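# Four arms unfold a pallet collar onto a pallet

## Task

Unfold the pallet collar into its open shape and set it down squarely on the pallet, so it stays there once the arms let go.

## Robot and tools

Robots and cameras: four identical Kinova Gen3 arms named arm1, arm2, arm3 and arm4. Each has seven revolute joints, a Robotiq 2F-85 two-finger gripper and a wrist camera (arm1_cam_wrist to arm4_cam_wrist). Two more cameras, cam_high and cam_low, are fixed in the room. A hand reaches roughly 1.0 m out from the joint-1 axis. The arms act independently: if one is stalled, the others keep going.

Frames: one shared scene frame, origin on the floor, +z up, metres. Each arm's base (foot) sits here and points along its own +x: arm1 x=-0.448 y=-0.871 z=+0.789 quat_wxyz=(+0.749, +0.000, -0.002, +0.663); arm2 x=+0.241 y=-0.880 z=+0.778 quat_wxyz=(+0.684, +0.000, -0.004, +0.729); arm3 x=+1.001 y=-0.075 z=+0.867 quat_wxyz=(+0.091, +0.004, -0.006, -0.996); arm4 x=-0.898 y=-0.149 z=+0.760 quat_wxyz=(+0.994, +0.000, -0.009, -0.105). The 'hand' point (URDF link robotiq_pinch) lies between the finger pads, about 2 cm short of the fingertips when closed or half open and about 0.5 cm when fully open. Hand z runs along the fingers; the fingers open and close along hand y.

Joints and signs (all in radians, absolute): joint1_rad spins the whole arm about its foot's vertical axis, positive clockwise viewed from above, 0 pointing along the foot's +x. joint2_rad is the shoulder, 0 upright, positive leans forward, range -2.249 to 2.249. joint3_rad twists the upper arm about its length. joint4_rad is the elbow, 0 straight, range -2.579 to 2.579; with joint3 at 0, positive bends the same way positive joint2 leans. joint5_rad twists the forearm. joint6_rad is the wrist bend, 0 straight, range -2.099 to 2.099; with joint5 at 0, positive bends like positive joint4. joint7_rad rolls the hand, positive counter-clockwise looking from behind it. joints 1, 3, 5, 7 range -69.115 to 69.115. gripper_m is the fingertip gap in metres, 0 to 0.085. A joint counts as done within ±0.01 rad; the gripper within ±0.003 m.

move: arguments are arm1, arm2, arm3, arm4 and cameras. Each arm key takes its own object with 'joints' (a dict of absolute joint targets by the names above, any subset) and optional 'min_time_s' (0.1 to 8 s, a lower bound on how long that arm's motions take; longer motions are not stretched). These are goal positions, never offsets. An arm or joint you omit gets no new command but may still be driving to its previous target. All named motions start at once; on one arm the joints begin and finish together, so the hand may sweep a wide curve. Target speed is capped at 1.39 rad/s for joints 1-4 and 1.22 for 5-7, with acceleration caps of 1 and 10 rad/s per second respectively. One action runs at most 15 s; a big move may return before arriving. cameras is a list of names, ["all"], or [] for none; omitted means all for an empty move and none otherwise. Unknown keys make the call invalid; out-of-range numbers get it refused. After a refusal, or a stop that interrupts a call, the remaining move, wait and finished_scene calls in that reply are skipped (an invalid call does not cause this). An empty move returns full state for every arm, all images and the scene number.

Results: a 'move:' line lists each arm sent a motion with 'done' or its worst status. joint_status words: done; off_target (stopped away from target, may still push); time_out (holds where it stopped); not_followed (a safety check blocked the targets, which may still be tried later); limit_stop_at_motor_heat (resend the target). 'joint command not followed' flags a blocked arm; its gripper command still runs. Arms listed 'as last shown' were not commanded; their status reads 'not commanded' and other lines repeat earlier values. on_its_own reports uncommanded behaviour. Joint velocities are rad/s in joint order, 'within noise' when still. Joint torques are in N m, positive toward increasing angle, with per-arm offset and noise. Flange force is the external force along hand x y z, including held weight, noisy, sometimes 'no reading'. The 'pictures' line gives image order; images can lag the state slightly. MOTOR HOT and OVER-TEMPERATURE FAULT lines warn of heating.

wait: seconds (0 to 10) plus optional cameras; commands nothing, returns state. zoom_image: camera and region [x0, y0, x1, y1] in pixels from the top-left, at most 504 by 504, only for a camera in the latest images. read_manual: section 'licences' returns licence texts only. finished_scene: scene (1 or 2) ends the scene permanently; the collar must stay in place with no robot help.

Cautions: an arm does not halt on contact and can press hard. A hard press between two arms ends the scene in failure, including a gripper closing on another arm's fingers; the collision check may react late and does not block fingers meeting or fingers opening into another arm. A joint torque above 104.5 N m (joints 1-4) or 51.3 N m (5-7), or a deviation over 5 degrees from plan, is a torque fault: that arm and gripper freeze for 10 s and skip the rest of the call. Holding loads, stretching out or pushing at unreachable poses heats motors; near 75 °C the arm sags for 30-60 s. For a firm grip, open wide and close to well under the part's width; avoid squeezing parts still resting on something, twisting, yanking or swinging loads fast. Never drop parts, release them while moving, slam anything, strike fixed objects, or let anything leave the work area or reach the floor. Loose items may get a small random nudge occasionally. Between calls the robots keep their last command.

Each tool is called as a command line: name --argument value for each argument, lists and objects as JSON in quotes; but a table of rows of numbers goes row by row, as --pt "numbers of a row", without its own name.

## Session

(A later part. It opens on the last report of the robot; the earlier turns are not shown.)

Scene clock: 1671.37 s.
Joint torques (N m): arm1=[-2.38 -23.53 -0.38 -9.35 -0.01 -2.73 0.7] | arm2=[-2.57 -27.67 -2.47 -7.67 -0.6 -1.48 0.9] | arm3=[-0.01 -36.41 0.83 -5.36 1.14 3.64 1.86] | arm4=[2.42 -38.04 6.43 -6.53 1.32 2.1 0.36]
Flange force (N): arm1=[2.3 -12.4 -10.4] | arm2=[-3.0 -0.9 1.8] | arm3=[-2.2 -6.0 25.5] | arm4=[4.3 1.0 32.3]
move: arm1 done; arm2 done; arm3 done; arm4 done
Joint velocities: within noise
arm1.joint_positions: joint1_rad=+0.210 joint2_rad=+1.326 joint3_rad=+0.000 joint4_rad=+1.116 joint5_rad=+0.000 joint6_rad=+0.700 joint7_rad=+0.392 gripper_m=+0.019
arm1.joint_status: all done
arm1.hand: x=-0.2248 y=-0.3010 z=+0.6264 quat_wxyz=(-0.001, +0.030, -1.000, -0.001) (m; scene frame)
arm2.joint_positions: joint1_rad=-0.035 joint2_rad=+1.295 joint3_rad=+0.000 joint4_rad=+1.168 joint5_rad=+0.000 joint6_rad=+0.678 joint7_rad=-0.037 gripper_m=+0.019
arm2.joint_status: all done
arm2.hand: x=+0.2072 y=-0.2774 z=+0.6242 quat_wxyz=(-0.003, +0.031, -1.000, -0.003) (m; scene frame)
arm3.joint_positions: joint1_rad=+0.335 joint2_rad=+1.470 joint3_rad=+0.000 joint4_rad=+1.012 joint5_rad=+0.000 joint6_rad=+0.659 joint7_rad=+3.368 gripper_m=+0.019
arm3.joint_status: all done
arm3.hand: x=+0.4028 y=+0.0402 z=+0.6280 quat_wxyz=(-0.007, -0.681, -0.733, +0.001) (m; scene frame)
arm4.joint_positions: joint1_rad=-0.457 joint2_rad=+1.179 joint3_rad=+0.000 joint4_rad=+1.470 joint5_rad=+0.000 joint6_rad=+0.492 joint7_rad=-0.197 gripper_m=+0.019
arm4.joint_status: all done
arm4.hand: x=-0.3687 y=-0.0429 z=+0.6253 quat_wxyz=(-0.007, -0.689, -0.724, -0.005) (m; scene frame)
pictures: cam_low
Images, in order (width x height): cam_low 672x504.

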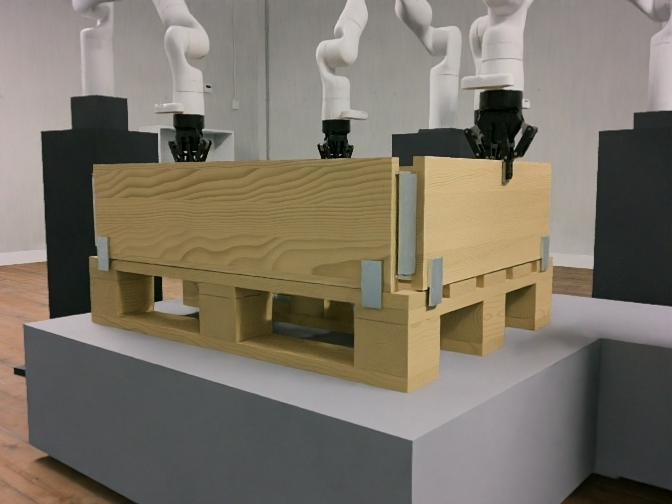

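move --arm1 '{"joints": {"joint2_rad": 1.3306, "joint4_rad": 1.1129, "joint6_rad": 0.6981}, "min_time_s": 1}' --arm2 '{"joints": {"joint2_rad": 1.3002, "joint4_rad": 1.1655, "joint6_rad": 0.6759}, "min_time_s": 1}' --arm3 '{"joints": {"joint2_rad": 1.4759, "joint4_rad": 1.0074, "joint6_rad": 0.6583}, "min_time_s": 1}' --arm4 '{"joints": {"joint2_rad": 1.1843, "joint4_rad": 1.4683, "joint6_rad": 0.489}, "min_time_s": 1}' --cameras '["cam_low"]'

zoom_image --camera "cam_low" --region '[355, 235, 455, 305]'

zoom_image --camera "cam_low" --region '[440, 230, 580, 310]'

Scene clock: 1683.00 s.
Joint torques (N m): arm1=[-2.6 -25.33 -0.36 -8.88 0.04 -1.74 0.72] | arm2=[-2.14 -28.81 -2.07 -8.6 -0.45 -1.71 0.84] | arm3=[1.85 -32.86 2.41 -6.41 1.68 1.97 1.89] | arm4=[0.9 -32.96 4.87 -7.48 1.12 0.41 0.41]
Flange force (N): arm1=[1.2 -10.7 -5.5] | arm2=[-2.4 -3.0 2.8] | arm3=[-6.7 -1.3 15.0] | arm4=[0.9 -3.2 18.6]
move: arm1 done; arm2 done; arm3 done; arm4 done
Joint velocities: within noise
arm1.joint_positions: joint1_rad=+0.210 joint2_rad=+1.331 joint3_rad=+0.000 joint4_rad=+1.113 joint5_rad=+0.000 joint6_rad=+0.698 joint7_rad=+0.392 gripper_m=+0.019
arm1.joint_status: all done
arm1.hand: x=-0.2248 y=-0.3010 z=+0.6239 quat_wxyz=(-0.001, +0.030, -1.000, -0.001) (m; scene frame)
arm2.joint_positions: joint1_rad=-0.035 joint2_rad=+1.300 joint3_rad=+0.000 joint4_rad=+1.165 joint5_rad=+0.000 joint6_rad=+0.676 joint7_rad=-0.037 gripper_m=+0.019
arm2.joint_status: all done
arm2.hand: x=+0.2072 y=-0.2774 z=+0.6216 quat_wxyz=(-0.003, +0.031, -1.000, -0.003) (m; scene frame)
arm3.joint_positions: joint1_rad=+0.335 joint2_rad=+1.476 joint3_rad=+0.000 joint4_rad=+1.007 joint5_rad=+0.000 joint6_rad=+0.658 joint7_rad=+3.368 gripper_m=+0.019
arm3.joint_status: all done
arm3.hand: x=+0.4028 y=+0.0402 z=+0.6255 quat_wxyz=(-0.007, -0.681, -0.733, +0.001) (m; scene frame)
arm4.joint_positions: joint1_rad=-0.457 joint2_rad=+1.184 joint3_rad=+0.000 joint4_rad=+1.468 joint5_rad=+0.000 joint6_rad=+0.489 joint7_rad=-0.197 gripper_m=+0.019
arm4.joint_status: all done
arm4.hand: x=-0.3686 y=-0.0429 z=+0.6230 quat_wxyz=(-0.007, -0.689, -0.724, -0.005) (m; scene frame)
pictures: cam_low
Images, in order (width x height): cam_low 672x504.

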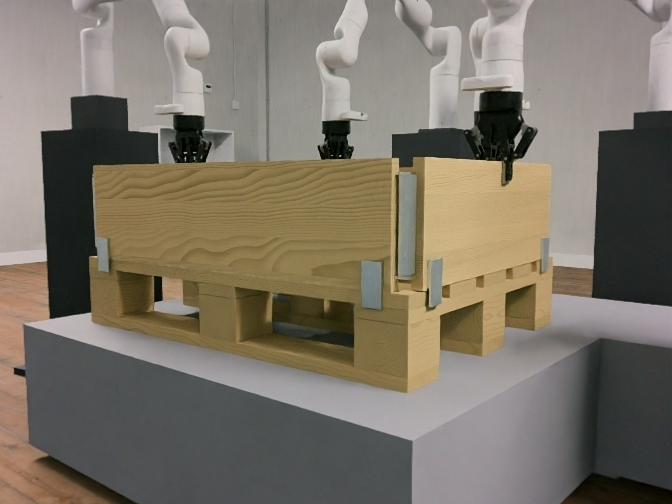

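Scaled by 5.040 from the camera's 672x504 image, which has a finer 960x720 frame.

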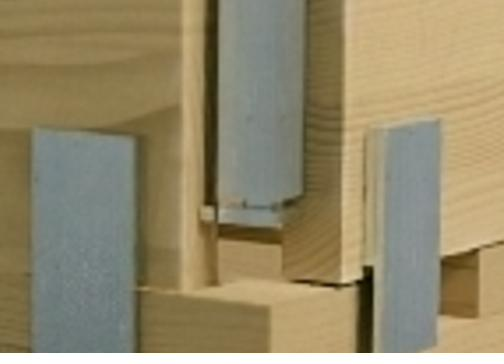

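Scaled by 3.600 from the camera's 672x504 image, which has a finer 960x720 frame.

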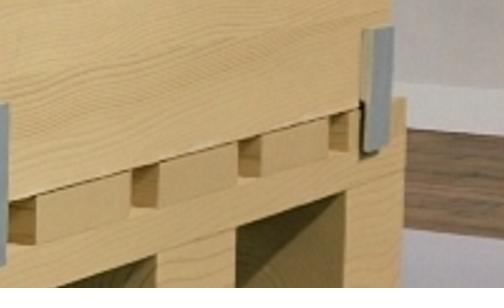

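move --arm1 '{"joints": {"joint2_rad": 1.3366, "joint4_rad": 1.1093, "joint6_rad": 0.6957}, "min_time_s": 1}' --arm2 '{"joints": {"joint2_rad": 1.3062, "joint4_rad": 1.1622, "joint6_rad": 0.6732}, "min_time_s": 1}' --arm3 '{"joints": {"joint2_rad": 1.4793, "joint4_rad": 1.0046, "joint6_rad": 0.6577}, "min_time_s": 1}' --arm4 '{"joints": {"joint2_rad": 1.1877, "joint4_rad": 1.4669, "joint6_rad": 0.487}, "min_time_s": 1}' --cameras '["cam_low", "cam_high"]'

zoom_image --camera "cam_low" --region '[355, 235, 455, 305]'

zoom_image --camera "cam_low" --region '[440, 230, 580, 310]'

zoom_image --camera "cam_high" --region '[190, 200, 480, 420]'

Scene clock: 1700.13 s.
Joint torques (N m): arm1=[0.82 3.77 1.94 -9.26 1.02 -10.25 0.79] | arm2=[-3.15 2.13 -3.32 -7.98 -0.59 -9.88 0.86] | arm3=[-1.45 -27.36 -0.51 -4.93 0.73 1.78 1.74] | arm4=[5.72 -24.02 10.01 -7.33 2.49 -1.4 0.63]
Flange force (N): arm1=[15.8 -28.6 -72.3] | arm2=[-4.0 -22.6 -66.6] | arm3=[-1.4 0.6 5.5] | arm4=[9.5 -9.1 -2.4]
move: arm1 done; arm2 done; arm3 done; arm4 done
Joint velocities: within noise
arm1.joint_positions: joint1_rad=+0.210 joint2_rad=+1.337 joint3_rad=+0.000 joint4_rad=+1.109 joint5_rad=+0.000 joint6_rad=+0.696 joint7_rad=+0.392 gripper_m=+0.019
arm1.joint_status: all done
arm1.hand: x=-0.2248 y=-0.3009 z=+0.6209 quat_wxyz=(-0.001, +0.030, -1.000, -0.001) (m; scene frame)
arm2.joint_positions: joint1_rad=-0.035 joint2_rad=+1.306 joint3_rad=+0.000 joint4_rad=+1.162 joint5_rad=+0.000 joint6_rad=+0.673 joint7_rad=-0.037 gripper_m=+0.019
arm2.joint_status: all done
arm2.hand: x=+0.2072 y=-0.2774 z=+0.6187 quat_wxyz=(-0.003, +0.031, -1.000, -0.003) (m; scene frame)
arm3.joint_positions: joint1_rad=+0.335 joint2_rad=+1.479 joint3_rad=+0.000 joint4_rad=+1.005 joint5_rad=+0.000 joint6_rad=+0.658 joint7_rad=+3.368 gripper_m=+0.019
arm3.joint_status: all done
arm3.hand: x=+0.4029 y=+0.0402 z=+0.6239 quat_wxyz=(-0.007, -0.681, -0.733, +0.001) (m; scene frame)
arm4.joint_positions: joint1_rad=-0.457 joint2_rad=+1.188 joint3_rad=+0.000 joint4_rad=+1.467 joint5_rad=+0.000 joint6_rad=+0.487 joint7_rad=-0.197 gripper_m=+0.019
arm4.joint_status: all done
arm4.hand: x=-0.3687 y=-0.0429 z=+0.6213 quat_wxyz=(-0.007, -0.689, -0.724, -0.005) (m; scene frame)
pictures: cam_high, cam_low
Images, in order (width x height): cam_high 672x504, cam_low 672x504.

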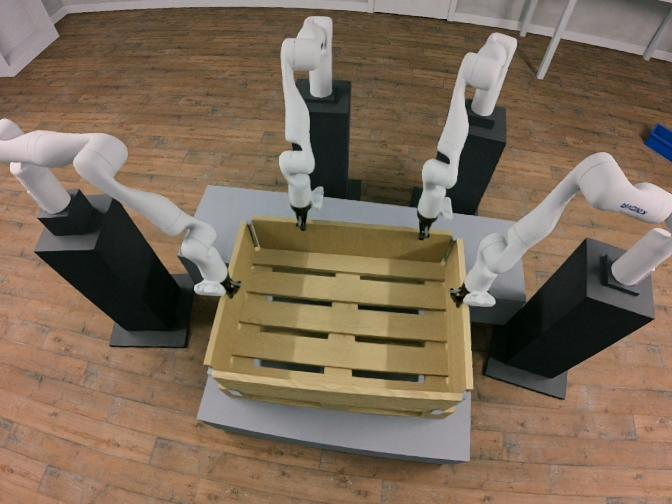

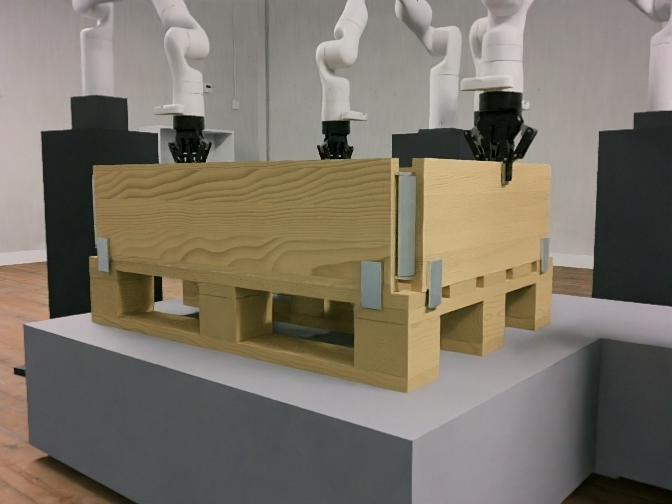

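Scaled by 5.040 from the camera's 672x504 image, which has a finer 960x720 frame.

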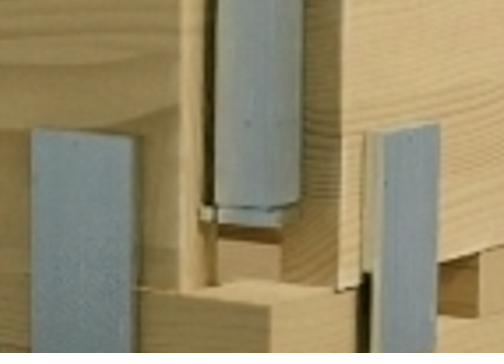

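Scaled by 3.600 from the camera's 672x504 image, which has a finer 960x720 frame.

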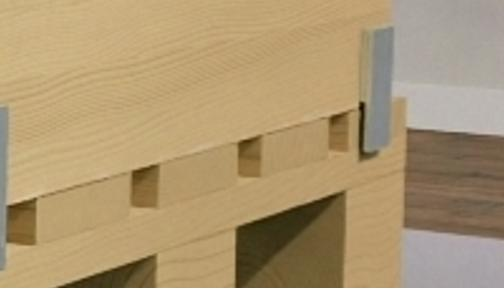

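Scaled by 1.738 from the camera's 672x504 image, which has a finer 960x720 frame.

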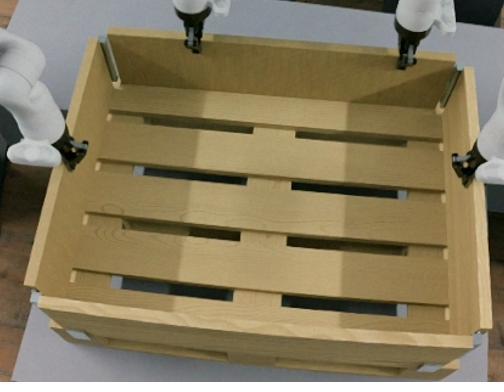

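move --arm1 '{"joints": {"joint2_rad": 1.3326, "joint4_rad": 1.1117, "joint6_rad": 0.6973}, "min_time_s": 0.5}' --arm2 '{"joints": {"joint2_rad": 1.3022, "joint4_rad": 1.1644, "joint6_rad": 0.675}, "min_time_s": 0.5}'

move --arm1 '{"joints": {"gripper_m": 0.04}}' --arm2 '{"joints": {"gripper_m": 0.04}}' --arm3 '{"joints": {"gripper_m": 0.04}}' --arm4 '{"joints": {"gripper_m": 0.04}}' --cameras '["all"]'

zoom_image --camera "cam_low" --region '[355, 235, 455, 305]'

zoom_image --camera "cam_low" --region '[70, 200, 190, 300]'

zoom_image --camera "cam_low" --region '[440, 230, 580, 310]'

zoom_image --camera "cam_high" --region '[190, 200, 480, 420]'

Scene clock: 1710.13 s.
Joint torques (N m): arm1=[-1.14 -16.79 0.76 -7.33 0.5 -2.99 0.81] | arm2=[-2.13 -18.43 -2.18 -6.33 -0.41 -2.86 0.86] | arm3=[0.19 -27.95 0.95 -5.03 1.26 1.83 1.88] | arm4=[3.94 -24.22 7.86 -6.93 1.96 -1.1 0.52]
Flange force (N): arm1=[4.5 -11.8 -22.0] | arm2=[-2.3 -4.7 -16.7] | arm3=[-4.1 -0.3 6.6] | arm4=[6.2 -7.4 -1.2]
move: arm1 done; arm2 done
Joint velocities: within noise
arm1.joint_positions: joint1_rad=+0.210 joint2_rad=+1.333 joint3_rad=+0.000 joint4_rad=+1.112 joint5_rad=+0.000 joint6_rad=+0.697 joint7_rad=+0.392 gripper_m=+0.019
arm1.joint_status: all done
arm1.hand: x=-0.2248 y=-0.3010 z=+0.6229 quat_wxyz=(-0.001, +0.030, -1.000, -0.001) (m; scene frame)
arm2.joint_positions: joint1_rad=-0.035 joint2_rad=+1.302 joint3_rad=+0.000 joint4_rad=+1.164 joint5_rad=+0.000 joint6_rad=+0.675 joint7_rad=-0.037 gripper_m=+0.019
arm2.joint_status: all done
arm2.hand: x=+0.2072 y=-0.2775 z=+0.6206 quat_wxyz=(-0.003, +0.031, -1.000, -0.003) (m; scene frame)
arm3, arm4: as last shown
arm3.hand: x=+0.4029 y=+0.0401 z=+0.6239 quat_wxyz=(-0.007, -0.681, -0.733, +0.001) (m; scene frame)
arm4.hand: x=-0.3687 y=-0.0430 z=+0.6213 quat_wxyz=(-0.007, -0.689, -0.724, -0.005) (m; scene frame)
pictures: none

Scene clock: 1710.93 s.
Joint torques (N m): arm1=[-0.52 -23.77 1.37 -6.09 0.43 -0.03 0.46] | arm2=[1.18 -24.74 0.62 -5.07 -0.18 0.08 0.11] | arm3=[0.13 -24.76 -0.11 -5.85 -0.15 0.18 0.31] | arm4=[-0.69 -22.75 1.52 -5.29 0.21 -0.1 0.53]
Flange force (N): arm1=[1.5 -4.3 -3.9] | arm2=[1.9 1.8 0.1] | arm3=[-2.6 4.0 -2.6] | arm4=[-1.9 -3.7 -1.6]
move: arm1 done; arm2 done; arm3 done; arm4 done
Joint velocities: within noise
arm1.joint_positions: joint1_rad=+0.210 joint2_rad=+1.333 joint3_rad=+0.000 joint4_rad=+1.112 joint5_rad=+0.000 joint6_rad=+0.697 joint7_rad=+0.392 gripper_m=+0.040
arm1.joint_status: all done
arm1.hand: x=-0.2248 y=-0.3010 z=+0.6229 quat_wxyz=(-0.001, +0.030, -1.000, -0.001) (m; scene frame)
arm2.joint_positions: joint1_rad=-0.035 joint2_rad=+1.302 joint3_rad=+0.000 joint4_rad=+1.164 joint5_rad=+0.000 joint6_rad=+0.675 joint7_rad=-0.037 gripper_m=+0.040
arm2.joint_status: all done
arm2.hand: x=+0.2072 y=-0.2774 z=+0.6206 quat_wxyz=(-0.003, +0.031, -1.000, -0.003) (m; scene frame)
arm3.joint_positions: joint1_rad=+0.335 joint2_rad=+1.479 joint3_rad=+0.000 joint4_rad=+1.005 joint5_rad=+0.000 joint6_rad=+0.658 joint7_rad=+3.368 gripper_m=+0.040
arm3.joint_status: all done
arm3.hand: x=+0.4029 y=+0.0402 z=+0.6239 quat_wxyz=(-0.007, -0.681, -0.733, +0.001) (m; scene frame)
arm4.joint_positions: joint1_rad=-0.457 joint2_rad=+1.188 joint3_rad=+0.000 joint4_rad=+1.467 joint5_rad=+0.000 joint6_rad=+0.487 joint7_rad=-0.197 gripper_m=+0.040
arm4.joint_status: all done
arm4.hand: x=-0.3687 y=-0.0429 z=+0.6213 quat_wxyz=(-0.007, -0.689, -0.724, -0.005) (m; scene frame)
pictures: arm1_cam_wrist, arm2_cam_wrist, arm3_cam_wrist, arm4_cam_wrist, cam_high, cam_low
Images, in order (width x height): arm1_cam_wrist 672x504, arm2_cam_wrist 672x504, arm3_cam_wrist 672x504, arm4_cam_wrist 672x504, cam_high 672x504, cam_low 672x504.

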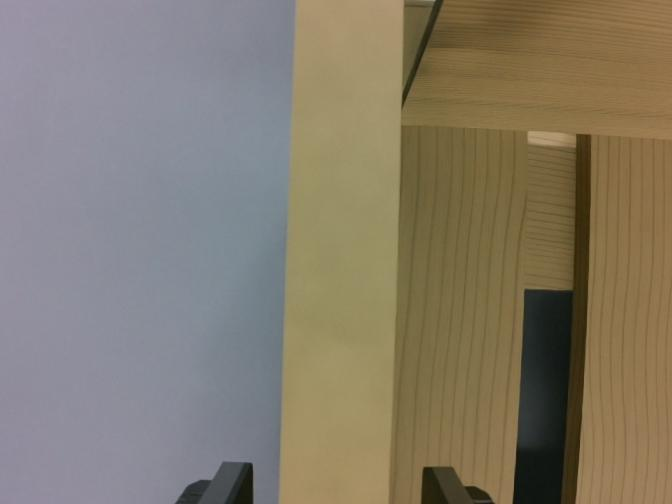

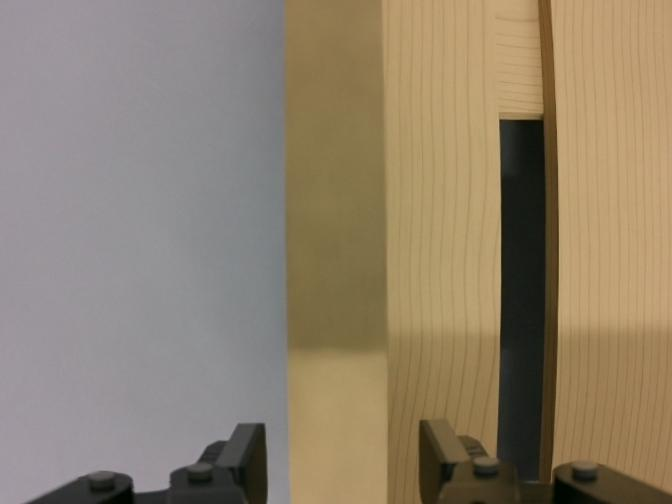

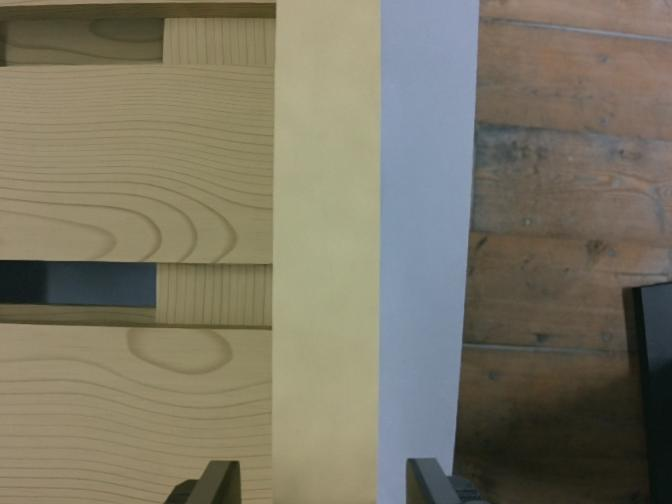

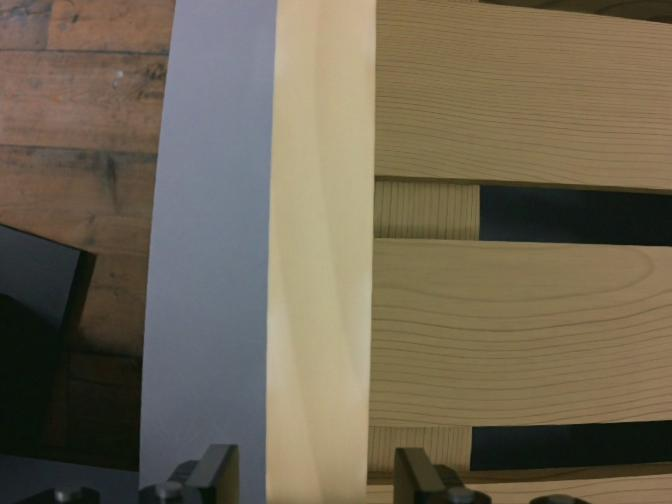

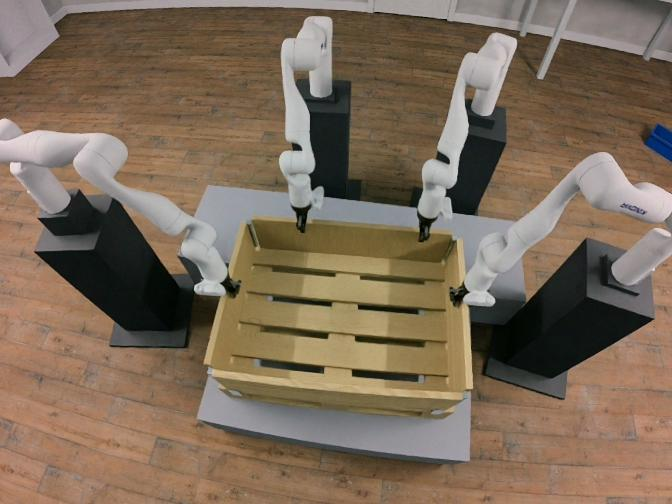

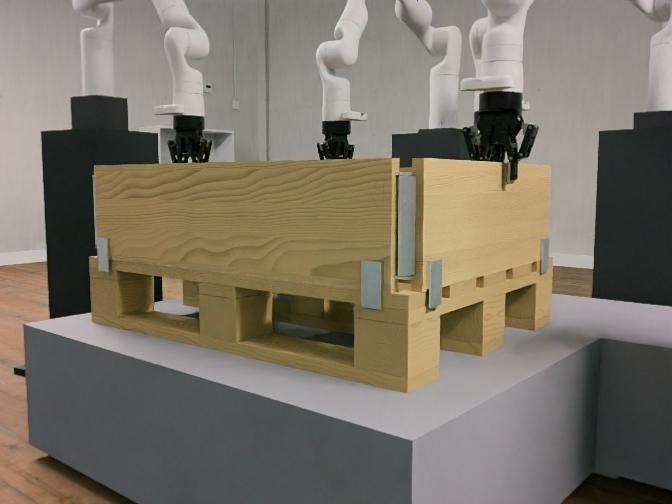

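Scaled by 5.040 from the camera's 672x504 image, which has a finer 960x720 frame.

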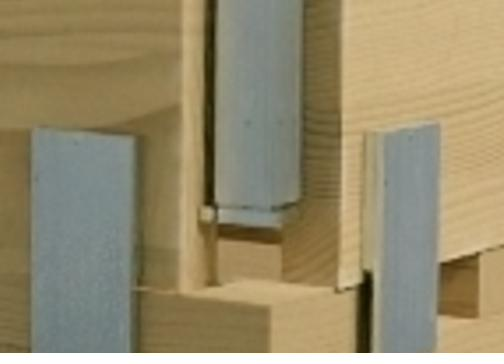

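Scaled by 4.200 from the camera's 672x504 image, which has a finer 960x720 frame.

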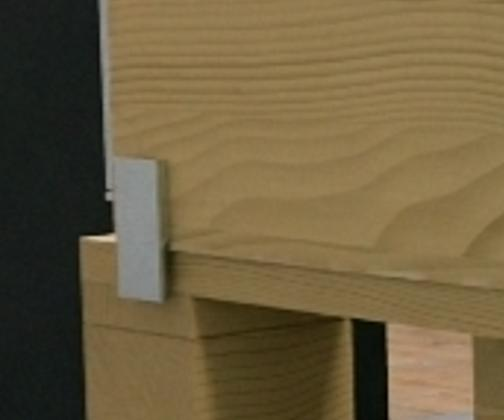

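Scaled by 3.600 from the camera's 672x504 image, which has a finer 960x720 frame.

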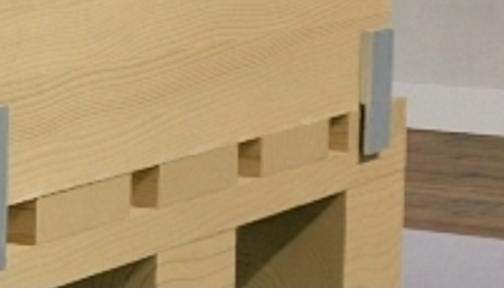

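Scaled by 1.738 from the camera's 672x504 image, which has a finer 960x720 frame.

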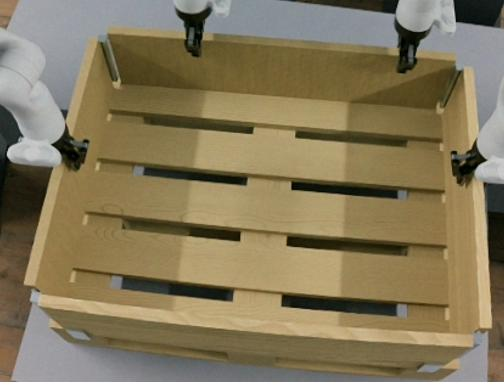

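move --arm1 '{"joints": {"joint2_rad": 1.2023, "joint4_rad": 1.172, "joint6_rad": 0.7673}, "min_time_s": 1.5}' --arm2 '{"joints": {"joint2_rad": 1.1735, "joint4_rad": 1.2188, "joint6_rad": 0.7493}, "min_time_s": 1.5}' --arm3 '{"joints": {"joint2_rad": 1.3387, "joint4_rad": 1.1063, "joint6_rad": 0.6966}, "min_time_s": 1.5}' --arm4 '{"joints": {"joint2_rad": 1.0468, "joint4_rad": 1.5118, "joint6_rad": 0.583}, "min_time_s": 1.5}' --cameras '["all"]'

zoom_image --camera "cam_high" --region '[190, 200, 480, 420]'

Scene clock: 1724.13 s.
Joint torques (N m): arm1=[-0.55 -23.51 1.32 -6.55 0.44 -0.04 0.47] | arm2=[1.17 -24.46 0.62 -5.65 -0.16 0.11 0.16] | arm3=[0.17 -24.65 -0.14 -6.15 -0.14 0.19 0.32] | arm4=[-0.66 -22.27 1.56 -6 0.21 -0.09 0.47]
Flange force (N): arm1=[1.5 -4.2 -3.3] | arm2=[2.0 1.4 0.0] | arm3=[-2.6 3.8 -2.0] | arm4=[-1.8 -3.6 -0.9]
move: arm1 done; arm2 done; arm3 done; arm4 done
Joint velocities: within noise
arm1.joint_positions: joint1_rad=+0.210 joint2_rad=+1.202 joint3_rad=+0.000 joint4_rad=+1.172 joint5_rad=+0.000 joint6_rad=+0.767 joint7_rad=+0.392 gripper_m=+0.040
arm1.joint_status: all done
arm1.hand: x=-0.2250 y=-0.3012 z=+0.6899 quat_wxyz=(-0.001, +0.030, -1.000, -0.001) (m; scene frame)
arm2.joint_positions: joint1_rad=-0.035 joint2_rad=+1.173 joint3_rad=+0.000 joint4_rad=+1.219 joint5_rad=+0.000 joint6_rad=+0.749 joint7_rad=-0.037 gripper_m=+0.040
arm2.joint_status: all done
arm2.hand: x=+0.2068 y=-0.2778 z=+0.6871 quat_wxyz=(-0.003, +0.031, -1.000, -0.003) (m; scene frame)
arm3.joint_positions: joint1_rad=+0.335 joint2_rad=+1.339 joint3_rad=+0.000 joint4_rad=+1.106 joint5_rad=+0.000 joint6_rad=+0.697 joint7_rad=+3.368 gripper_m=+0.040
arm3.joint_status: all done
arm3.hand: x=+0.4023 y=+0.0409 z=+0.6899 quat_wxyz=(-0.007, -0.681, -0.733, +0.001) (m; scene frame)
arm4.joint_positions: joint1_rad=-0.457 joint2_rad=+1.047 joint3_rad=+0.000 joint4_rad=+1.512 joint5_rad=+0.000 joint6_rad=+0.583 joint7_rad=-0.197 gripper_m=+0.040
arm4.joint_status: all done
arm4.hand: x=-0.3698 y=-0.0428 z=+0.6899 quat_wxyz=(-0.007, -0.689, -0.724, -0.005) (m; scene frame)
pictures: arm1_cam_wrist, arm2_cam_wrist, arm3_cam_wrist, arm4_cam_wrist, cam_high, cam_low
Images, in order (width x height): arm1_cam_wrist 672x504, arm2_cam_wrist 672x504, arm3_cam_wrist 672x504, arm4_cam_wrist 672x504, cam_high 672x504, cam_low 672x504.

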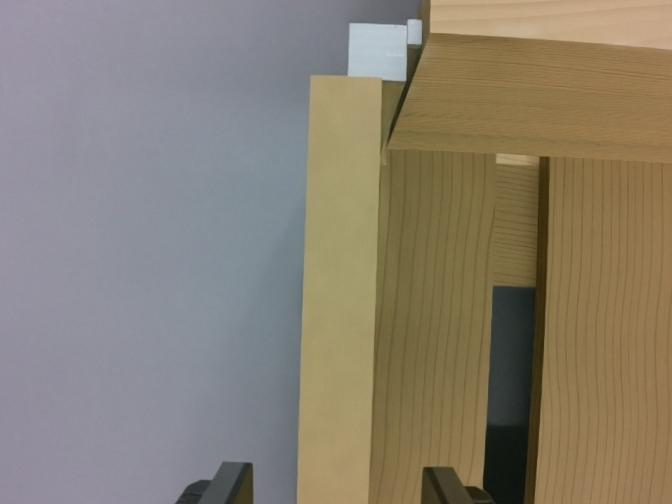

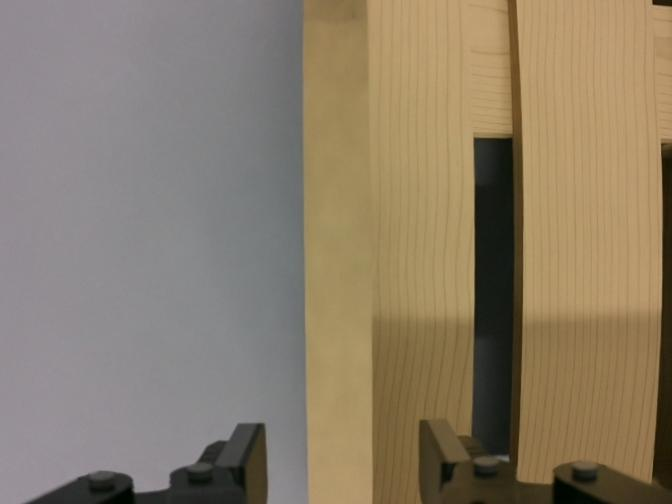

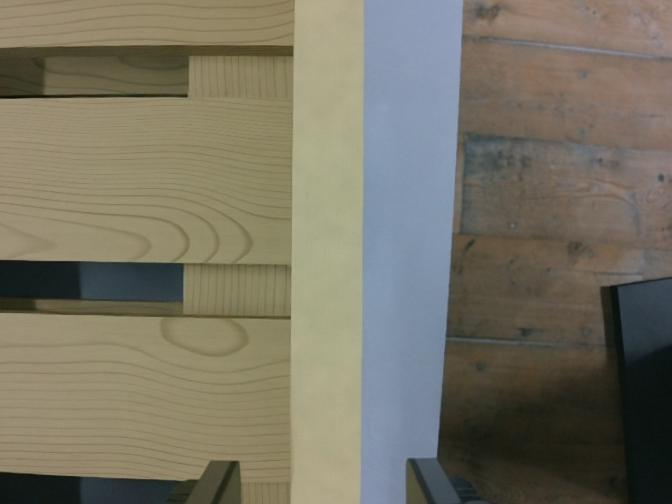

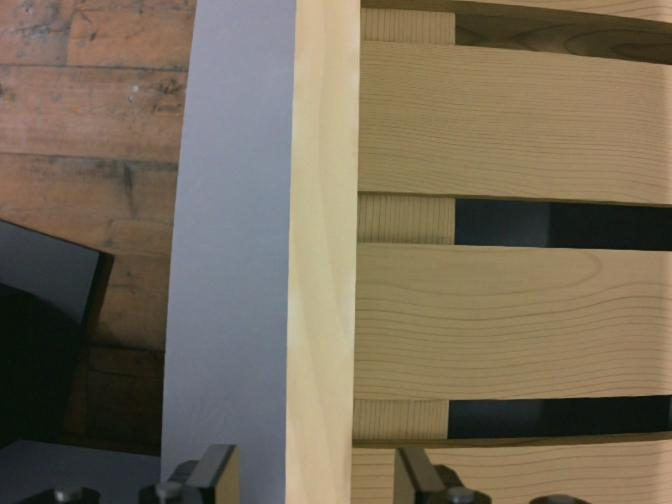

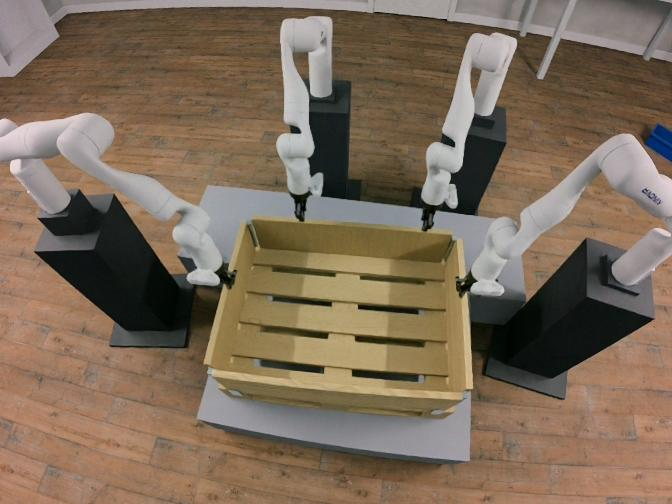

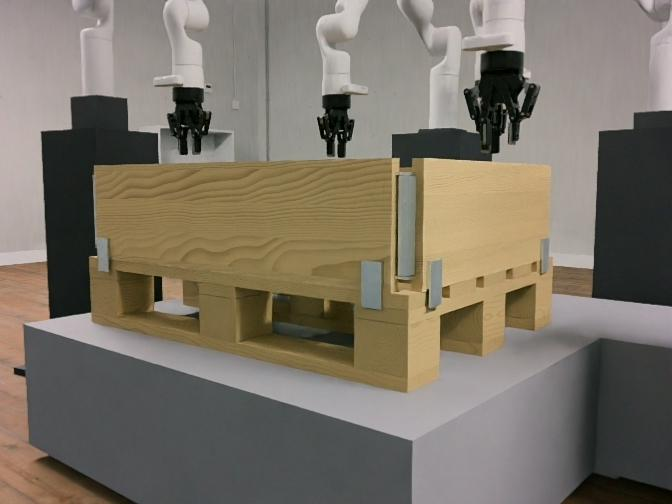

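Scaled by 1.738 from the camera's 672x504 image, which has a finer 960x720 frame.

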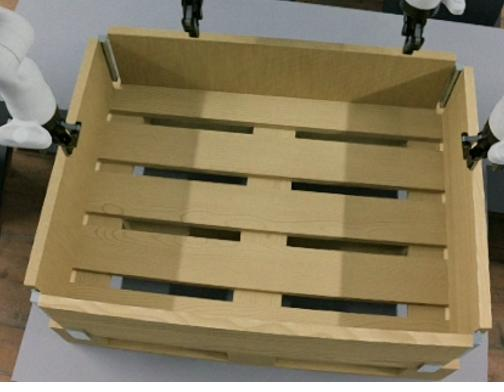

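finished_scene --scene 1

The scene is finished: the task was done.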